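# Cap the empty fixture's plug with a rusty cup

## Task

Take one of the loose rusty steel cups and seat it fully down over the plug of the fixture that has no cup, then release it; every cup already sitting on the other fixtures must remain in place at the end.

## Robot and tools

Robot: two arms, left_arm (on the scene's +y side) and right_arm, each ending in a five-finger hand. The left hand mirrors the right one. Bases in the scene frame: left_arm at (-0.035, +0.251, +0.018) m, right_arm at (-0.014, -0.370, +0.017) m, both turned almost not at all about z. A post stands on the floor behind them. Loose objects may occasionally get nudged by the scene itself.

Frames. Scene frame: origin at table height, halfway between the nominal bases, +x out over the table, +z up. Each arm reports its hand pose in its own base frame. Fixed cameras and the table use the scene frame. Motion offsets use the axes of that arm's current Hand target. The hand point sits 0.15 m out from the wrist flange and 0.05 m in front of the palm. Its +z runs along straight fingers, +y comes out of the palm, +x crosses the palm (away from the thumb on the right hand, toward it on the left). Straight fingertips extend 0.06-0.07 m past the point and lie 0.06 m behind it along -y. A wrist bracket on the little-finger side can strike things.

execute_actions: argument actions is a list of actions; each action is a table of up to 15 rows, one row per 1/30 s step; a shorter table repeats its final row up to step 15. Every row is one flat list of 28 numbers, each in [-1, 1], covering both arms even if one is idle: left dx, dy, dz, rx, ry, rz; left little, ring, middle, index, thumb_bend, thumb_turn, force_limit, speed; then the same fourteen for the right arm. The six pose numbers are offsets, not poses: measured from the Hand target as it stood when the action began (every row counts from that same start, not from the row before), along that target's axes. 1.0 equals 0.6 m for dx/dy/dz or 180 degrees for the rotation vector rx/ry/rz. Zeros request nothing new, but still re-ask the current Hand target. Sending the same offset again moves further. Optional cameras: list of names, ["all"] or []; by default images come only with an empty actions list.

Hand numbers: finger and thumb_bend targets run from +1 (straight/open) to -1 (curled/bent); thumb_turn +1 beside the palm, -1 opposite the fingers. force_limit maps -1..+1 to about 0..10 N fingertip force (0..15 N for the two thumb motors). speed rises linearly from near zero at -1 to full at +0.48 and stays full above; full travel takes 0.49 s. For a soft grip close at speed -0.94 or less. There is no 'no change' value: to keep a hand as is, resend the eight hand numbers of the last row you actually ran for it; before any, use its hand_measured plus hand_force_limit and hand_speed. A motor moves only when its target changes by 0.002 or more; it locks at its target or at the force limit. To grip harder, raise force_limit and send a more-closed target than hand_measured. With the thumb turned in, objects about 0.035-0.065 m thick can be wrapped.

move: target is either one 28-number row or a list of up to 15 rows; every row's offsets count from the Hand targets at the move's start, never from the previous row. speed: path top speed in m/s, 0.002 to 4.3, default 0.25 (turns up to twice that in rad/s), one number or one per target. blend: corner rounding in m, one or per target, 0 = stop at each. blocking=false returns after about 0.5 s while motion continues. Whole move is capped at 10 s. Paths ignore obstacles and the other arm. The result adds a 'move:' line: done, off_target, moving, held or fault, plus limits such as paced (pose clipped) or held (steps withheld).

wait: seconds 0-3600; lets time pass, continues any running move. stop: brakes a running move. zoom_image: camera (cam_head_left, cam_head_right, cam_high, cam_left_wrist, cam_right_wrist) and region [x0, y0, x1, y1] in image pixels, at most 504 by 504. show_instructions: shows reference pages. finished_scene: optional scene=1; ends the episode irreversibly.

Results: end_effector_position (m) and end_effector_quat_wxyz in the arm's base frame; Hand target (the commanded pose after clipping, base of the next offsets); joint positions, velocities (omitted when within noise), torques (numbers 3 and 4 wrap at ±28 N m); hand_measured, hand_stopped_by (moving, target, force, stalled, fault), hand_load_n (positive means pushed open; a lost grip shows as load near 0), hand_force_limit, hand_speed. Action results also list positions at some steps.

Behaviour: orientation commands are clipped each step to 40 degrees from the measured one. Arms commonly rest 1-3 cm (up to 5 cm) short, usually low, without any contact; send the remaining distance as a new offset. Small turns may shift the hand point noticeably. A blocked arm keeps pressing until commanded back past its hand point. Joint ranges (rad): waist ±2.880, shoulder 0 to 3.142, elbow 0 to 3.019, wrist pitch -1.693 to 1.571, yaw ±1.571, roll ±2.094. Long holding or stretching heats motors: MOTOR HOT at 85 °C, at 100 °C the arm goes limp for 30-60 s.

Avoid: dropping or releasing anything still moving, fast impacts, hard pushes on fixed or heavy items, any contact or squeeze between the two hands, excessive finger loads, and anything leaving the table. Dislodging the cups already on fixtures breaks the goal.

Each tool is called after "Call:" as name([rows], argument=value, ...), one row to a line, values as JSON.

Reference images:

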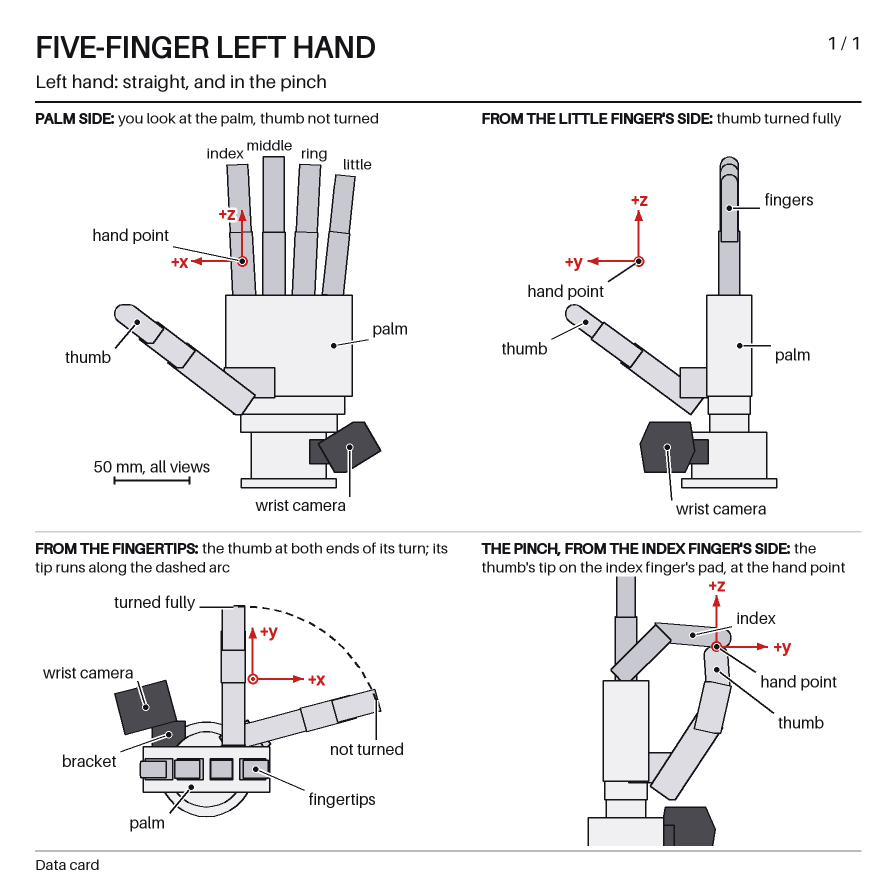

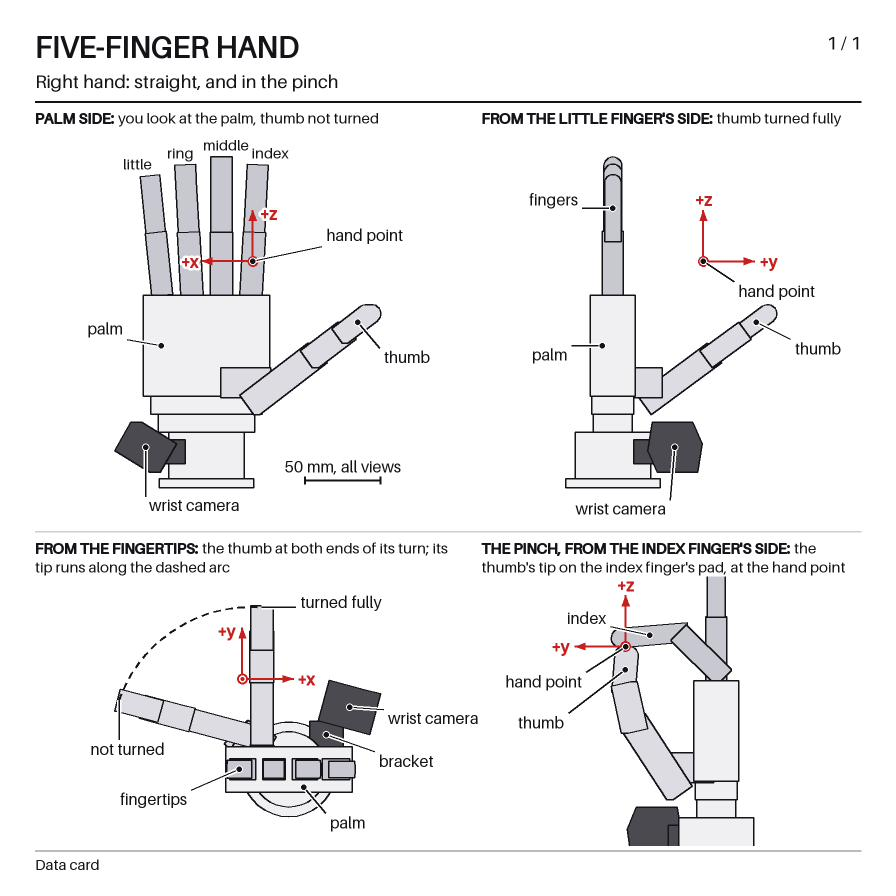

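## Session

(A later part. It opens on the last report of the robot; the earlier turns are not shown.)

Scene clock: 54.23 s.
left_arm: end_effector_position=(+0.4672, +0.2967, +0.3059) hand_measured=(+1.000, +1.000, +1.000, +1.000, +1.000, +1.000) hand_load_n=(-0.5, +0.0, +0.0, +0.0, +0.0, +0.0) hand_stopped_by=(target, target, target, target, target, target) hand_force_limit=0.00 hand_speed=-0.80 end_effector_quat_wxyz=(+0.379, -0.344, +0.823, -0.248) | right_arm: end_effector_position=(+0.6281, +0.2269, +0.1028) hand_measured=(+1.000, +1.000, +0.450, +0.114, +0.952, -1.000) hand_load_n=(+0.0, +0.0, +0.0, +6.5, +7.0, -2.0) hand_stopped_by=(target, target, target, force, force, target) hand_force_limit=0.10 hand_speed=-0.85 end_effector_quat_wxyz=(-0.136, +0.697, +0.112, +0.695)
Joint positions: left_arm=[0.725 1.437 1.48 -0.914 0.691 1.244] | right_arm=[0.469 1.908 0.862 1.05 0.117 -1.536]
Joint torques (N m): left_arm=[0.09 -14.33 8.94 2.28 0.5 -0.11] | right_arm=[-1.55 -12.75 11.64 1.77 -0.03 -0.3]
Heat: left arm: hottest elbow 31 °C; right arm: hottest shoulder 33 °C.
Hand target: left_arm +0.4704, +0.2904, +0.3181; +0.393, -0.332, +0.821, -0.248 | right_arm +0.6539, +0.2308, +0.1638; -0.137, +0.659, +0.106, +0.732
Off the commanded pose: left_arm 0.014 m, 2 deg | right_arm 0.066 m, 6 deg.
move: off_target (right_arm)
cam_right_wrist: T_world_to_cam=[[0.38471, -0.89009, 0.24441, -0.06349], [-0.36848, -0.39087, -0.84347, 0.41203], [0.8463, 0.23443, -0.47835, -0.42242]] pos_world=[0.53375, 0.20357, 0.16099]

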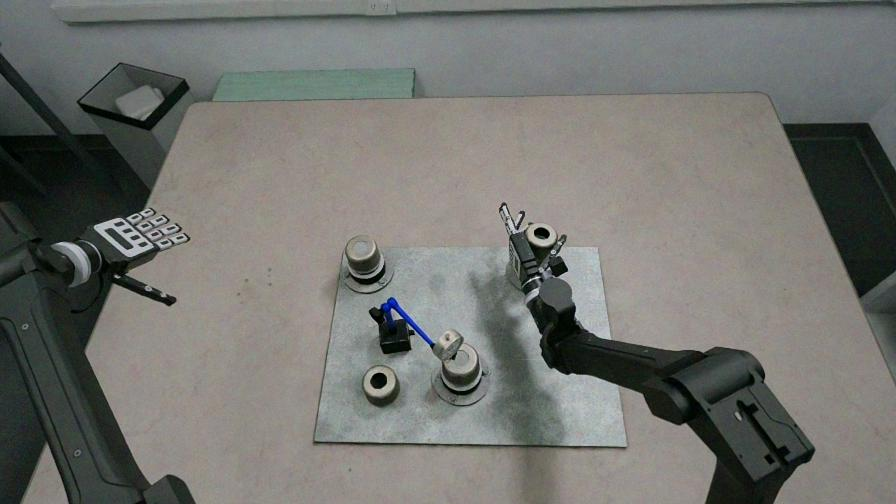

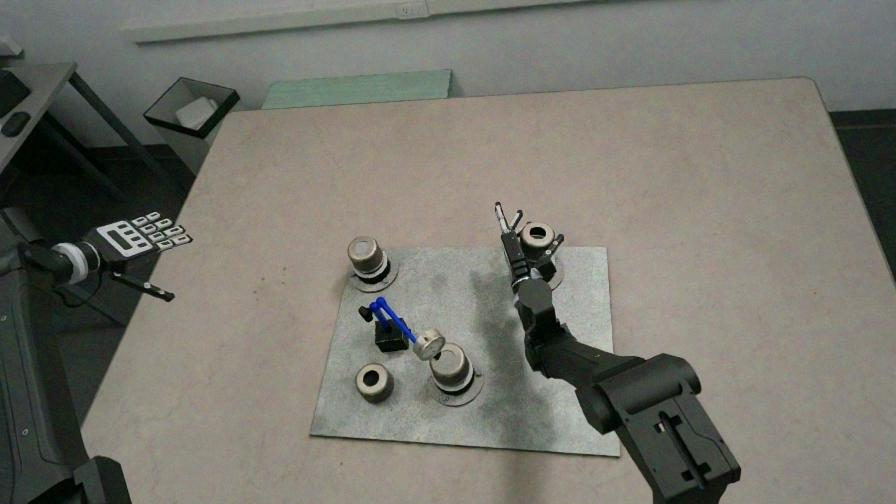

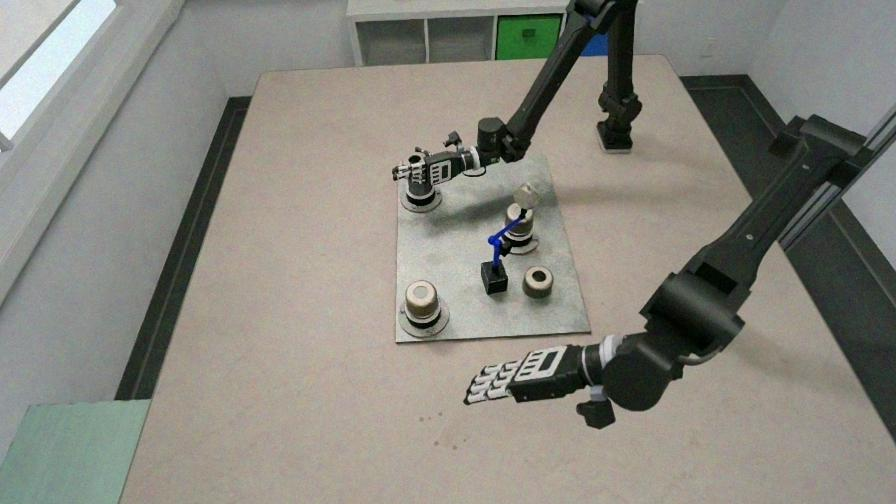

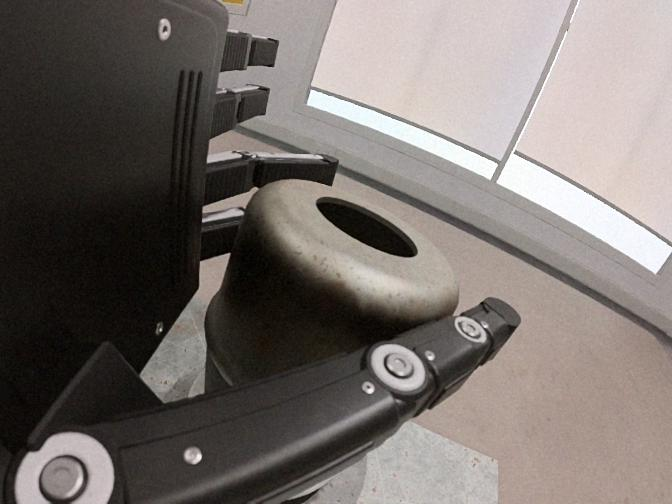

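Call:
move(target=[0,0,0,0,0,0,1,1,1,1,1,1,0,-0.8,0.04,-0.0015,0.0045,0,0,0,1,1,0.45,-0.3,0.2,-1,0.1,-0.85], speed=0.04, cameras=["cam_head_left","cam_head_right","cam_high","cam_right_wrist"])

Call:
zoom_image(camera="cam_head_left", region=[495, 200, 595, 300])

Call:
zoom_image(camera="cam_head_right", region=[490, 200, 590, 300])

Call:
zoom_image(camera="cam_high", region=[385, 110, 485, 210])

Call:
zoom_image(camera="cam_right_wrist", region=[160, 130, 540, 504])

Scene clock: 55.70 s.
left_arm: end_effector_position=(+0.4672, +0.2967, +0.3059) hand_measured=(+1.000, +1.000, +1.000, +1.000, +1.000, +1.000) hand_load_n=(+0.0, +0.0, +0.0, +0.0, +0.0, +0.0) hand_stopped_by=(target, target, target, target, target, target) hand_force_limit=0.00 hand_speed=-0.80 end_effector_quat_wxyz=(+0.379, -0.344, +0.823, -0.248) | right_arm: end_effector_position=(+0.6270, +0.2263, +0.1197) hand_measured=(+1.000, +1.000, +0.450, +0.114, +0.952, -1.000) hand_load_n=(+0.0, +0.0, +0.0, +7.0, +7.0, -1.0) hand_stopped_by=(target, target, target, force, force, target) hand_force_limit=0.10 hand_speed=-0.85 end_effector_quat_wxyz=(-0.135, +0.701, +0.113, +0.691)
Joint positions: left_arm=[0.725 1.437 1.48 -0.914 0.691 1.244] | right_arm=[0.469 1.854 0.862 0.983 0.117 -1.536]
Joint torques (N m): left_arm=[-0.32 -14.92 8.98 2.17 0.51 -0.11] | right_arm=[-1.49 -12.63 12.66 1.95 0.01 -0.3]
Heat: left arm: hottest elbow 31 °C; right arm: hottest shoulder 33 °C.
Hand target: left_arm +0.4704, +0.2904, +0.3181; +0.393, -0.332, +0.821, -0.248 | right_arm +0.6539, +0.2311, +0.1879; -0.137, +0.659, +0.106, +0.732
Off the commanded pose: left_arm 0.014 m, 2 deg | right_arm 0.074 m, 7 deg.
move: off_target (right_arm)
cam_right_wrist: T_world_to_cam=[[0.38761, -0.88862, 0.24517, -0.06998], [-0.37861, -0.39596, -0.83658, 0.4324], [0.84049, 0.23144, -0.48992, -0.40762]] pos_world=[0.53344, 0.20336, 0.17919]

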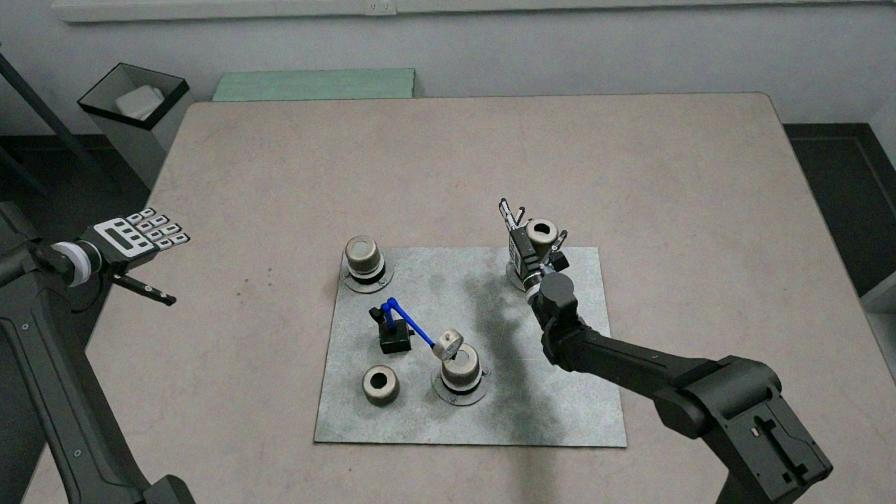

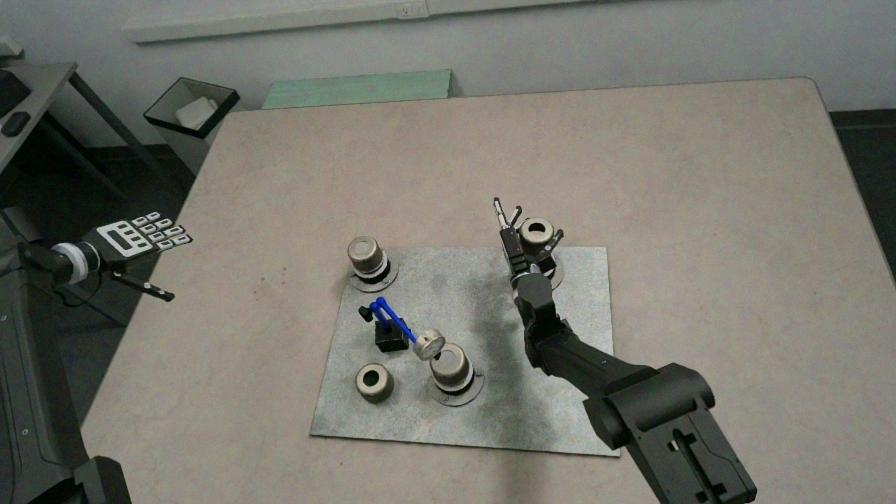

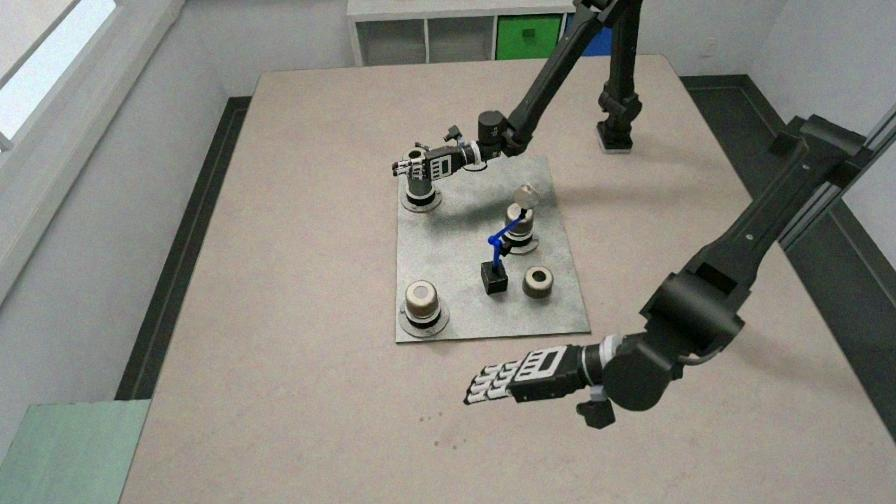

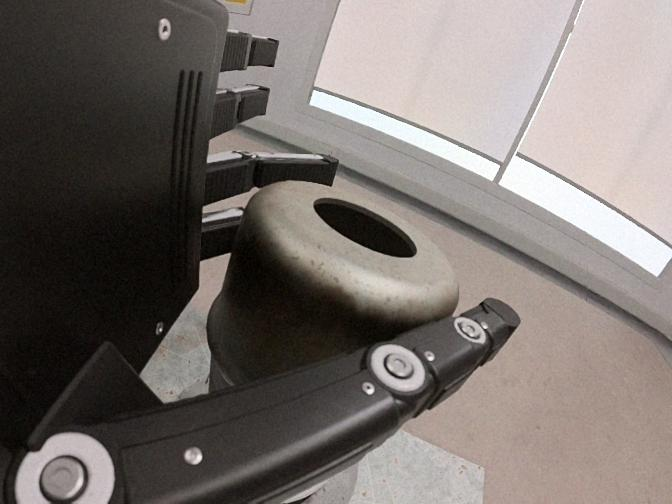

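Scaled by 5.040 from the camera's image (finer frame: 1280x720).

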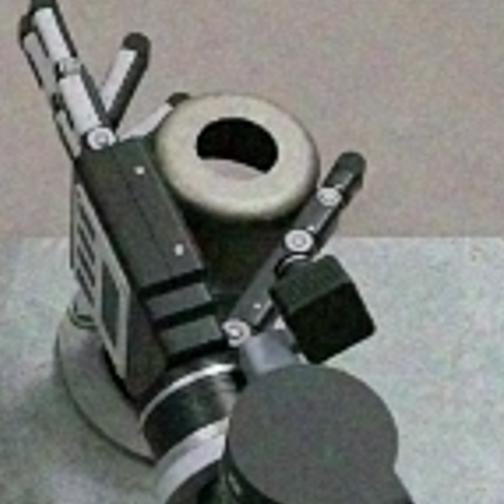

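Scaled by 5.040 from the camera's image (finer frame: 1280x720).

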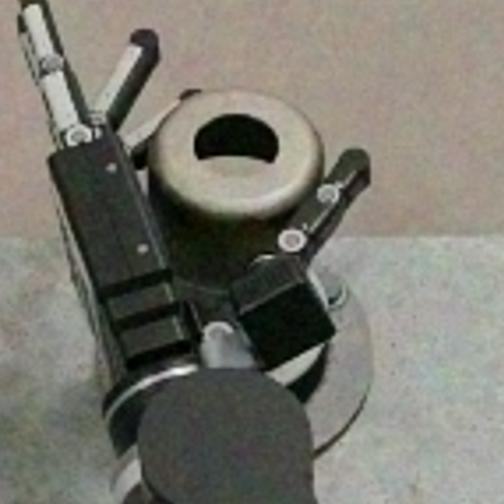

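Scaled by 5.040 from the camera's image (finer frame: 1280x720).

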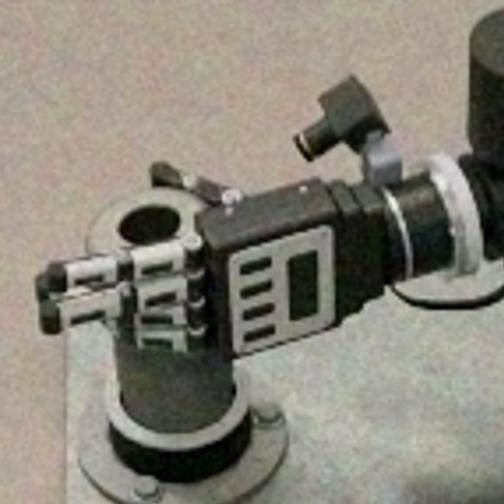

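Scaled by 1.326 from the camera's image (finer frame: 960x720).

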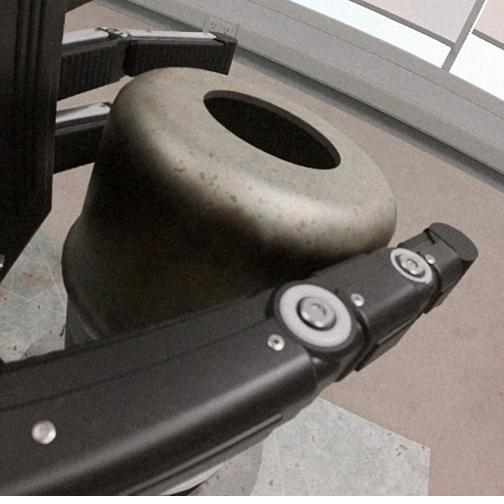

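Call:
move(target=[0,0,0,0,0,0,1,1,1,1,1,1,0,-0.8,-0.003,-0.006,-0.0055,0.0032,0.015,-0.0258,1,1,0.45,-0.3,0.2,-1,0.1,-0.85], speed=0.04, cameras=["cam_head_left","cam_head_right","cam_high","cam_right_wrist"])

Call:
zoom_image(camera="cam_head_left", region=[495, 200, 595, 300])

Call:
zoom_image(camera="cam_head_right", region=[490, 200, 590, 300])

Call:
zoom_image(camera="cam_high", region=[385, 110, 485, 210])

Call:
zoom_image(camera="cam_right_wrist", region=[160, 130, 540, 504])

Scene clock: 59.07 s.
left_arm: end_effector_position=(+0.4672, +0.2967, +0.3059) hand_measured=(+1.000, +1.000, +1.000, +1.000, +1.000, +1.000) hand_load_n=(+0.0, +0.0, +0.0, +0.0, +0.0, +0.0) hand_stopped_by=(target, target, target, target, target, target) hand_force_limit=0.00 hand_speed=-0.80 end_effector_quat_wxyz=(+0.379, -0.344, +0.823, -0.248) | right_arm: end_effector_position=(+0.6290, +0.2247, +0.1350) hand_measured=(+1.000, +1.000, +0.450, +0.114, +0.952, -1.000) hand_load_n=(+0.0, +0.0, +0.0, +7.0, +7.0, -1.0) hand_stopped_by=(target, target, target, force, force, target) hand_force_limit=0.10 hand_speed=-0.85 end_effector_quat_wxyz=(-0.113, +0.680, +0.134, +0.712)
Joint positions: left_arm=[0.725 1.437 1.48 -0.914 0.691 1.244] | right_arm=[0.469 1.859 0.862 1.036 0.117 -1.612]
Joint torques (N m): left_arm=[0.32 -14.27 9.01 2.09 0.52 -0.08] | right_arm=[-0.67 -9.99 11.66 3.86 -0.08 -0.44]
Heat: left arm: hottest elbow 31 °C; right arm: hottest shoulder 33 °C.
Hand target: left_arm +0.4704, +0.2904, +0.3181; +0.393, -0.332, +0.821, -0.248 | right_arm +0.6497, +0.2334, +0.1859; -0.113, +0.636, +0.133, +0.752
Off the commanded pose: left_arm 0.014 m, 2 deg | right_arm 0.056 m, 7 deg.
move: off_target (right_arm)
cam_right_wrist: T_world_to_cam=[[0.36732, -0.87514, 0.31498, -0.07561], [-0.32108, -0.43715, -0.84013, 0.41891], [0.87292, 0.20746, -0.44156, -0.42299]] pos_world=[0.53151, 0.20471, 0.18898]

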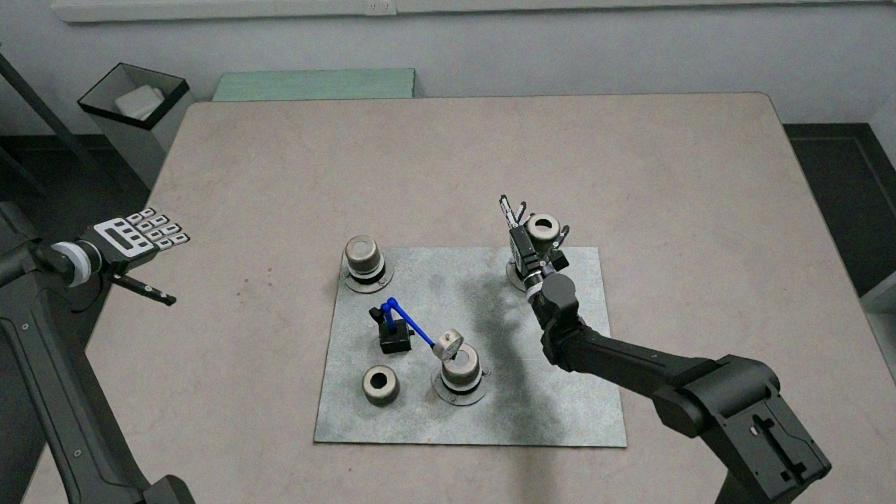

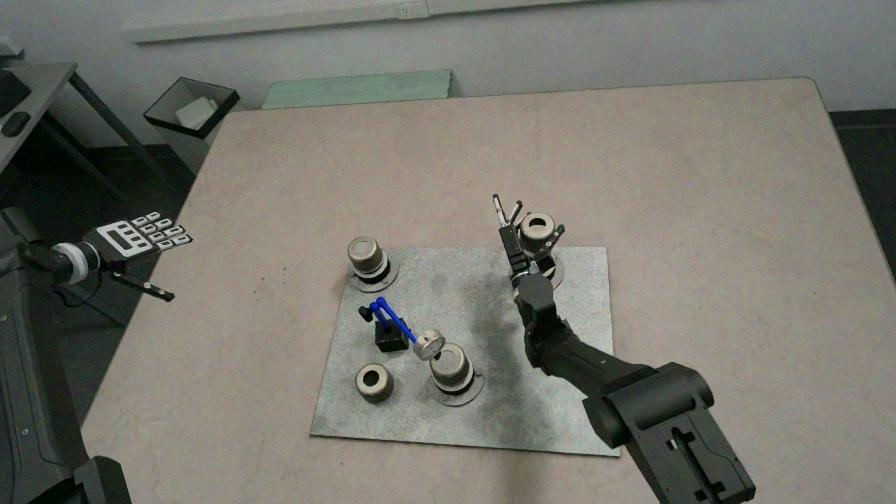

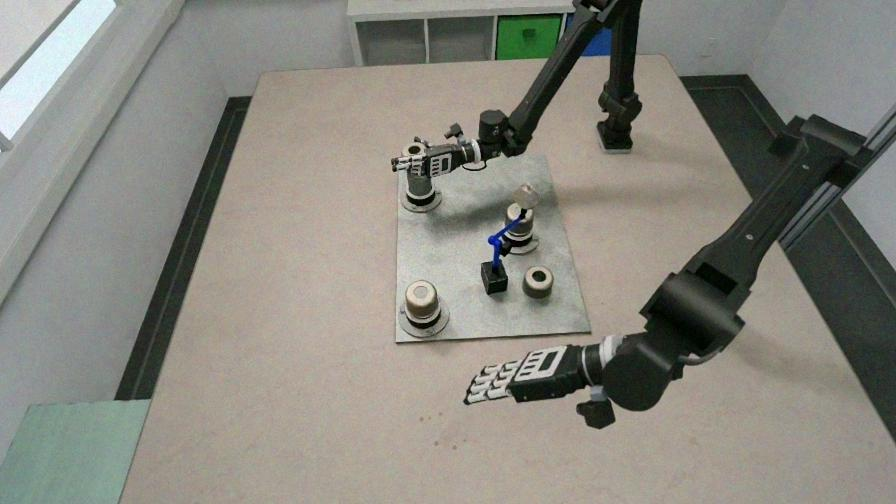

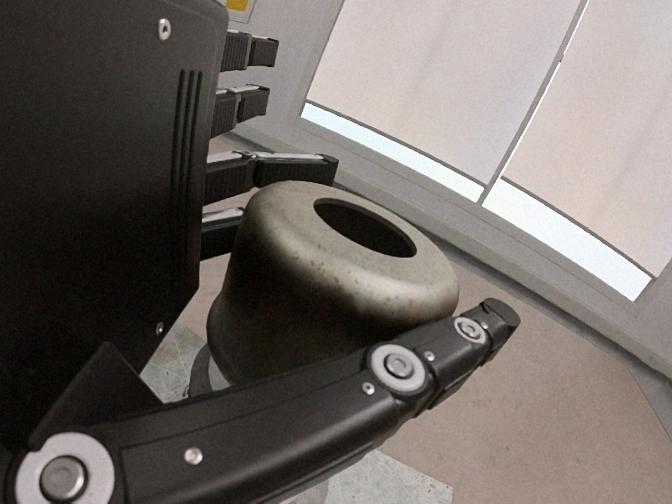

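Scaled by 5.040 from the camera's image (finer frame: 1280x720).

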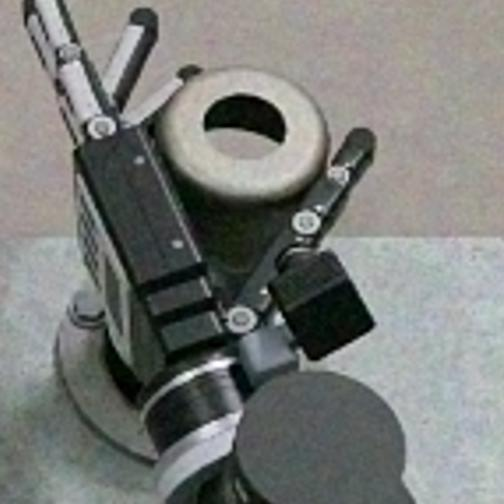

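Scaled by 5.040 from the camera's image (finer frame: 1280x720).

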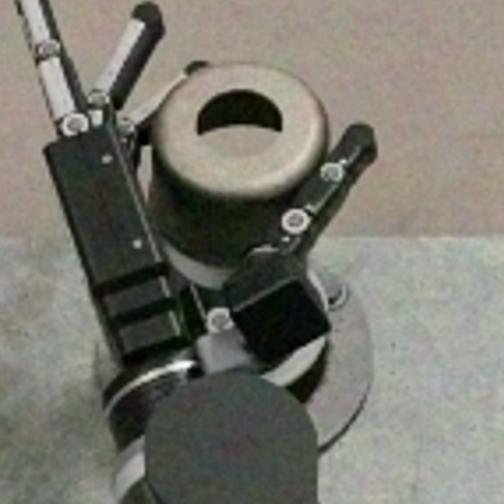

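Scaled by 5.040 from the camera's image (finer frame: 1280x720).

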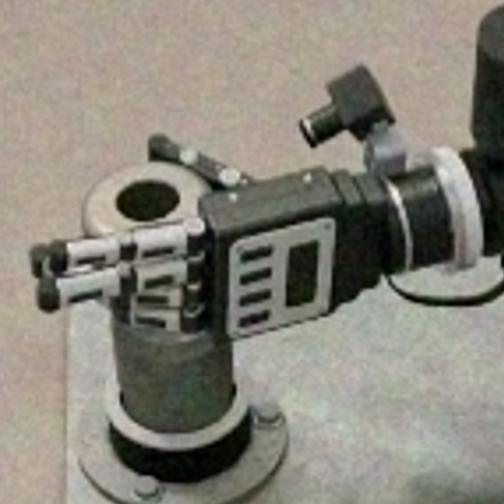

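Scaled by 1.326 from the camera's image (finer frame: 960x720).

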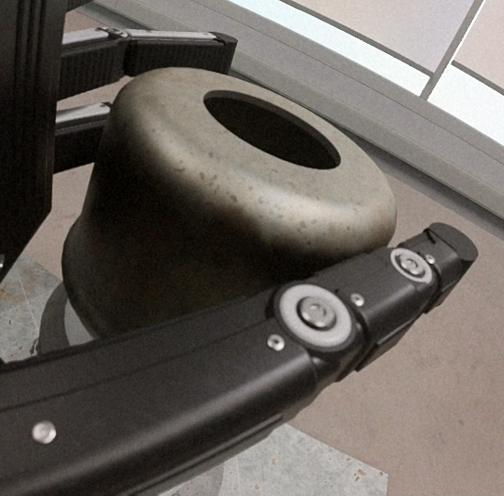

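Call:
move(target=[0,0,0,0,0,0,1,1,1,1,1,1,0,-0.8,-0.0283,-0.0155,-0.0083,0,0,0,1,1,0.45,-0.3,0.2,-1,0.1,-0.85], speed=0.04, cameras=["cam_head_left","cam_head_right","cam_high","cam_right_wrist"])

Call:
zoom_image(camera="cam_head_left", region=[495, 200, 595, 300])

Call:
zoom_image(camera="cam_head_right", region=[490, 200, 590, 300])

Call:
zoom_image(camera="cam_high", region=[385, 110, 485, 210])

Call:
zoom_image(camera="cam_right_wrist", region=[160, 130, 540, 504])

Scene clock: 60.83 s.
left_arm: end_effector_position=(+0.4672, +0.2967, +0.3059) hand_measured=(+1.000, +1.000, +1.000, +1.000, +1.000, +1.000) hand_load_n=(+0.0, +0.0, +0.0, +0.0, +0.0, +0.0) hand_stopped_by=(target, target, target, target, target, target) hand_force_limit=0.00 hand_speed=-0.80 end_effector_quat_wxyz=(+0.379, -0.344, +0.823, -0.248) | right_arm: end_effector_position=(+0.6297, +0.2234, +0.1194) hand_measured=(+1.000, +1.000, +0.450, +0.114, +0.952, -1.000) hand_load_n=(+0.0, +0.0, +0.0, +7.0, +7.0, -1.0) hand_stopped_by=(target, target, target, force, force, target) hand_force_limit=0.10 hand_speed=-0.85 end_effector_quat_wxyz=(-0.110, +0.679, +0.132, +0.714)
Joint positions: left_arm=[0.725 1.437 1.48 -0.914 0.691 1.244] | right_arm=[0.469 1.903 0.862 1.085 0.125 -1.615]
Joint torques (N m): left_arm=[0.38 -14.39 9.09 2.18 0.48 -0.06] | right_arm=[-0.03 -10.34 10.74 3.84 0.26 -0.41]
Heat: left arm: hottest elbow 31 °C; right arm: hottest shoulder 33 °C.
Hand target: left_arm +0.4704, +0.2904, +0.3181; +0.393, -0.332, +0.821, -0.248 | right_arm +0.6448, +0.2404, +0.1679; -0.112, +0.636, +0.133, +0.752
Off the commanded pose: left_arm 0.014 m, 2 deg | right_arm 0.053 m, 7 deg.
move: off_target (right_arm)
cam_right_wrist: T_world_to_cam=[[0.35871, -0.87817, 0.31645, -0.06623], [-0.32059, -0.43429, -0.84179, 0.40466], [0.87667, 0.20051, -0.43732, -0.43155]] pos_world=[0.53182, 0.20411, 0.17288]

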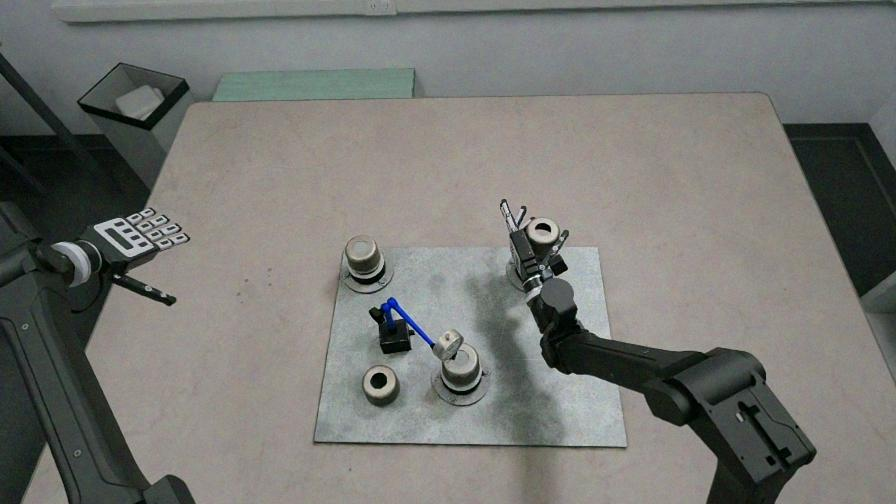

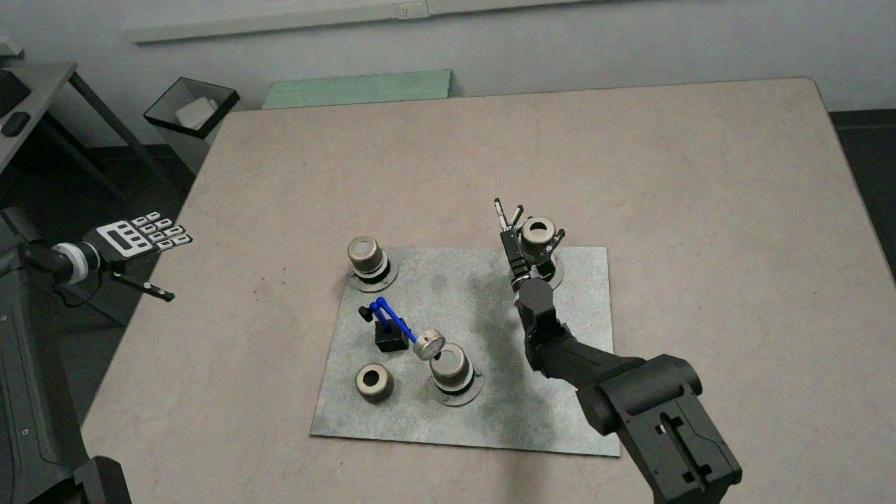

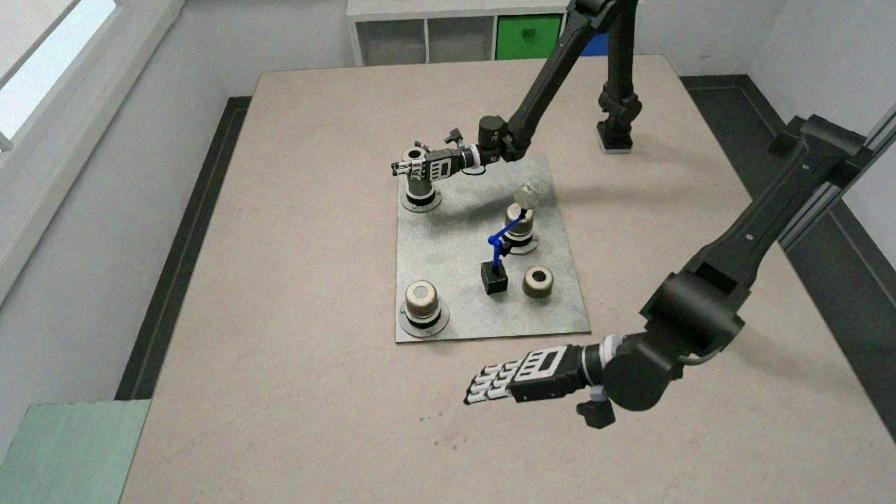

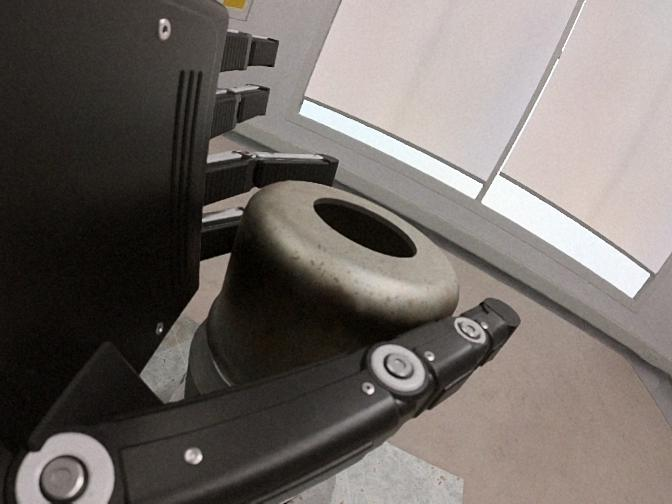

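Scaled by 5.040 from the camera's image (finer frame: 1280x720).

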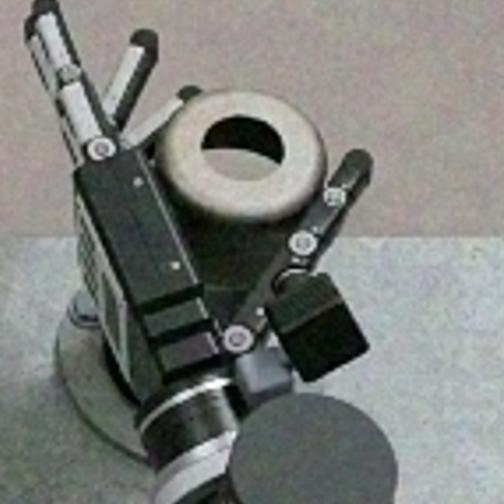

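Scaled by 5.040 from the camera's image (finer frame: 1280x720).

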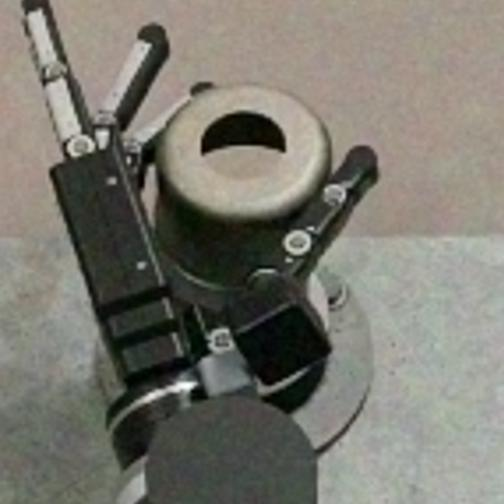

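Scaled by 5.040 from the camera's image (finer frame: 1280x720).

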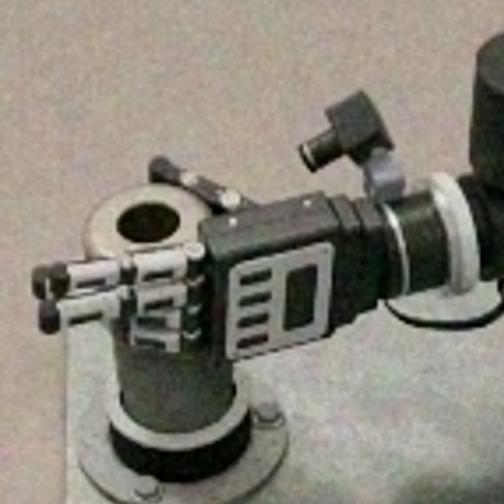

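Scaled by 1.326 from the camera's image (finer frame: 960x720).

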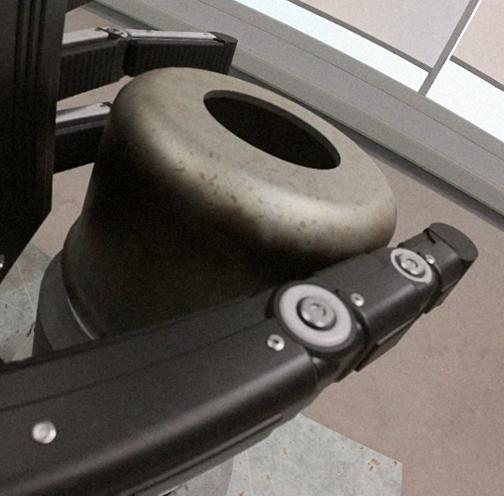

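Call:
move(target=[0,0,0,0,0,0,1,1,1,1,1,1,0,-0.8,0.001,-0.0142,-0.004,0,0,0,1,1,0.45,-0.3,0.2,-1,0.1,-0.85], speed=0.04, cameras=["cam_head_left","cam_head_right","cam_high","cam_right_wrist"])

Call:
zoom_image(camera="cam_head_left", region=[495, 200, 595, 300])

Call:
zoom_image(camera="cam_head_right", region=[490, 200, 590, 300])

Call:
zoom_image(camera="cam_high", region=[385, 110, 485, 210])

Call:
zoom_image(camera="cam_right_wrist", region=[160, 130, 540, 504])

Scene clock: 62.00 s.
left_arm: end_effector_position=(+0.4672, +0.2967, +0.3059) hand_measured=(+1.000, +1.000, +1.000, +1.000, +1.000, +1.000) hand_load_n=(+0.0, +0.0, +0.0, +0.0, +0.0, +0.0) hand_stopped_by=(target, target, target, target, target, target) hand_force_limit=0.00 hand_speed=-0.80 end_effector_quat_wxyz=(+0.379, -0.344, +0.823, -0.248) | right_arm: end_effector_position=(+0.6254, +0.2323, +0.1202) hand_measured=(+1.000, +1.000, +0.450, +0.114, +0.952, -1.000) hand_load_n=(+0.0, +0.0, +0.0, +7.0, +7.0, -1.0) hand_stopped_by=(target, target, target, force, force, target) hand_force_limit=0.10 hand_speed=-0.85 end_effector_quat_wxyz=(-0.111, +0.678, +0.133, +0.715)
Joint positions: left_arm=[0.725 1.437 1.48 -0.914 0.691 1.244] | right_arm=[0.489 1.903 0.862 1.088 0.142 -1.617]
Joint torques (N m): left_arm=[-0.15 -14.21 9.03 2.26 0.51 -0.07] | right_arm=[-0.09 -10.4 10.48 3.84 0.26 -0.42]
Heat: left arm: hottest elbow 31 °C; right arm: hottest shoulder 33 °C.
Hand target: left_arm +0.4704, +0.2904, +0.3181; +0.393, -0.332, +0.821, -0.248 | right_arm +0.6396, +0.2476, +0.1676; -0.113, +0.636, +0.133, +0.752
Off the commanded pose: left_arm 0.014 m, 2 deg | right_arm 0.052 m, 6 deg.
move: off_target (right_arm)
cam_right_wrist: T_world_to_cam=[[0.36007, -0.87703, 0.31808, -0.05829], [-0.31693, -0.43566, -0.84247, 0.40595], [0.87744, 0.20254, -0.43483, -0.43043]] pos_world=[0.52732, 0.21291, 0.17338]

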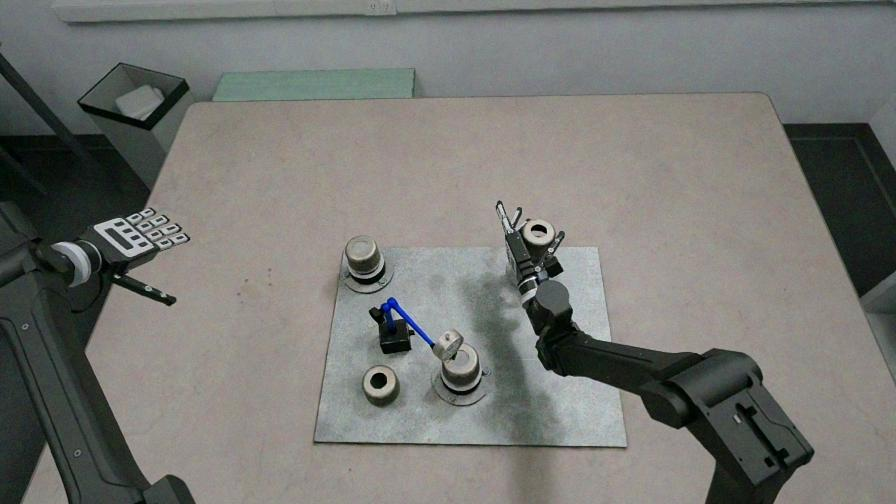

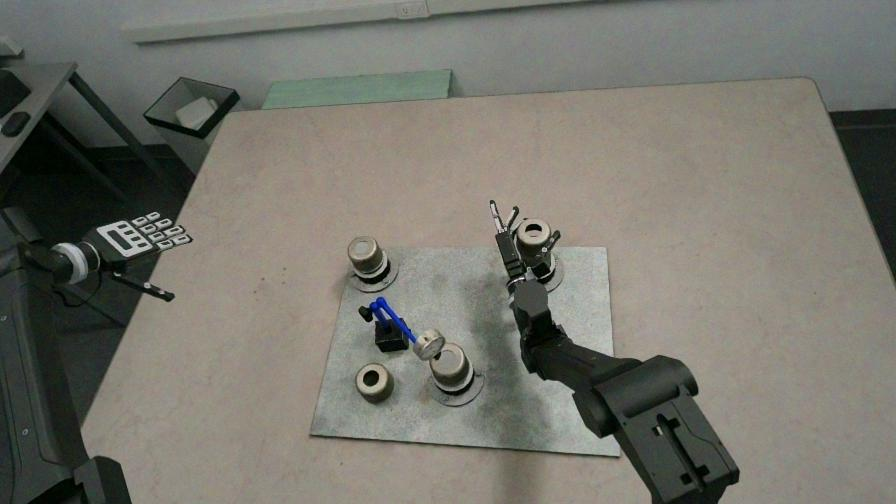

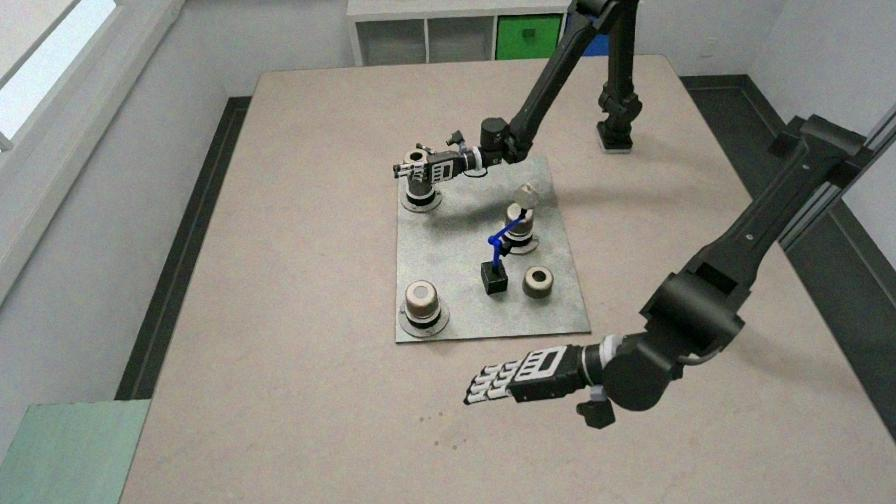

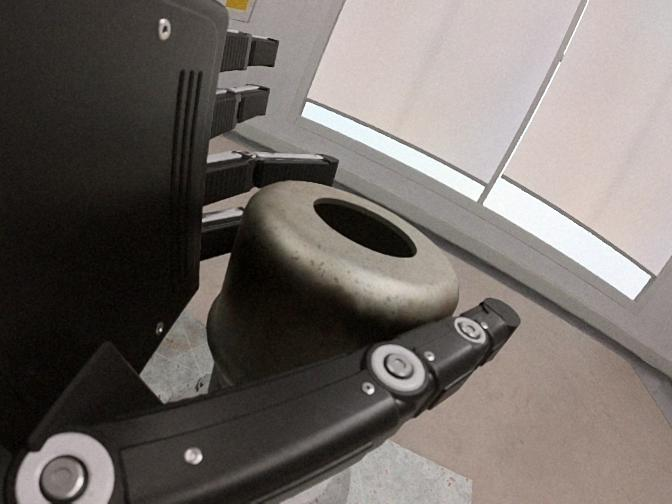

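Scaled by 5.040 from the camera's image (finer frame: 1280x720).

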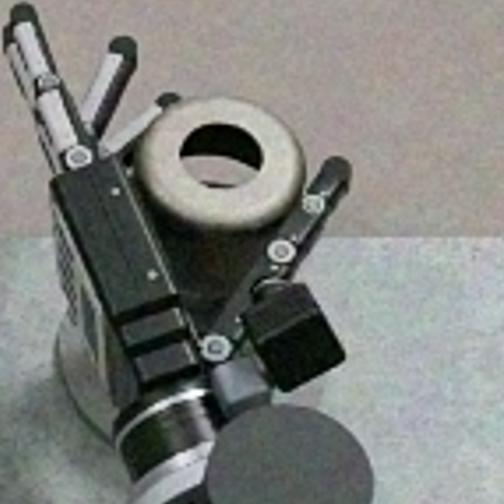

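Scaled by 5.040 from the camera's image (finer frame: 1280x720).

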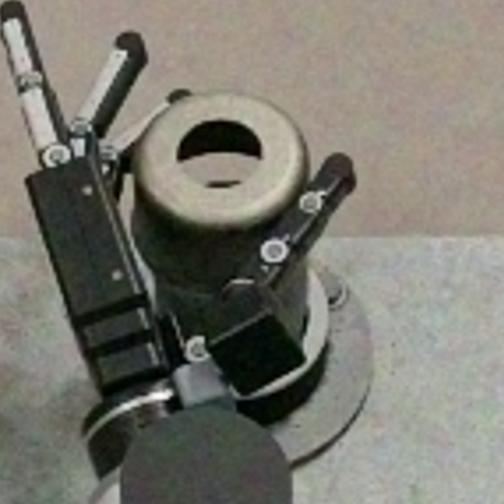

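Scaled by 5.040 from the camera's image (finer frame: 1280x720).

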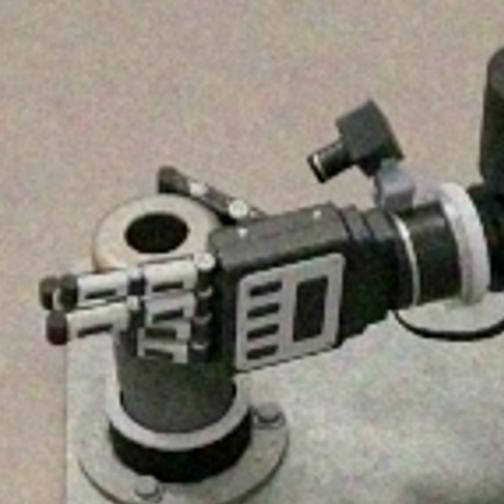

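Scaled by 1.326 from the camera's image (finer frame: 960x720).

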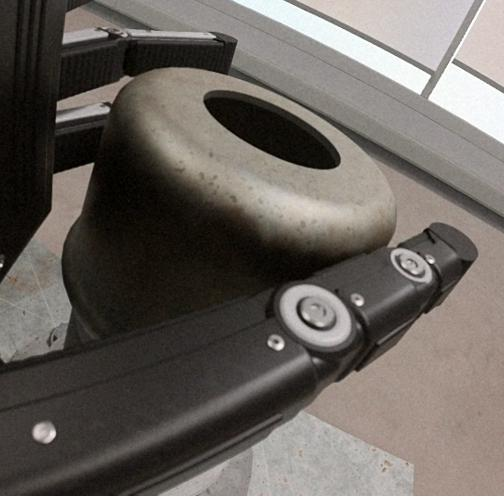

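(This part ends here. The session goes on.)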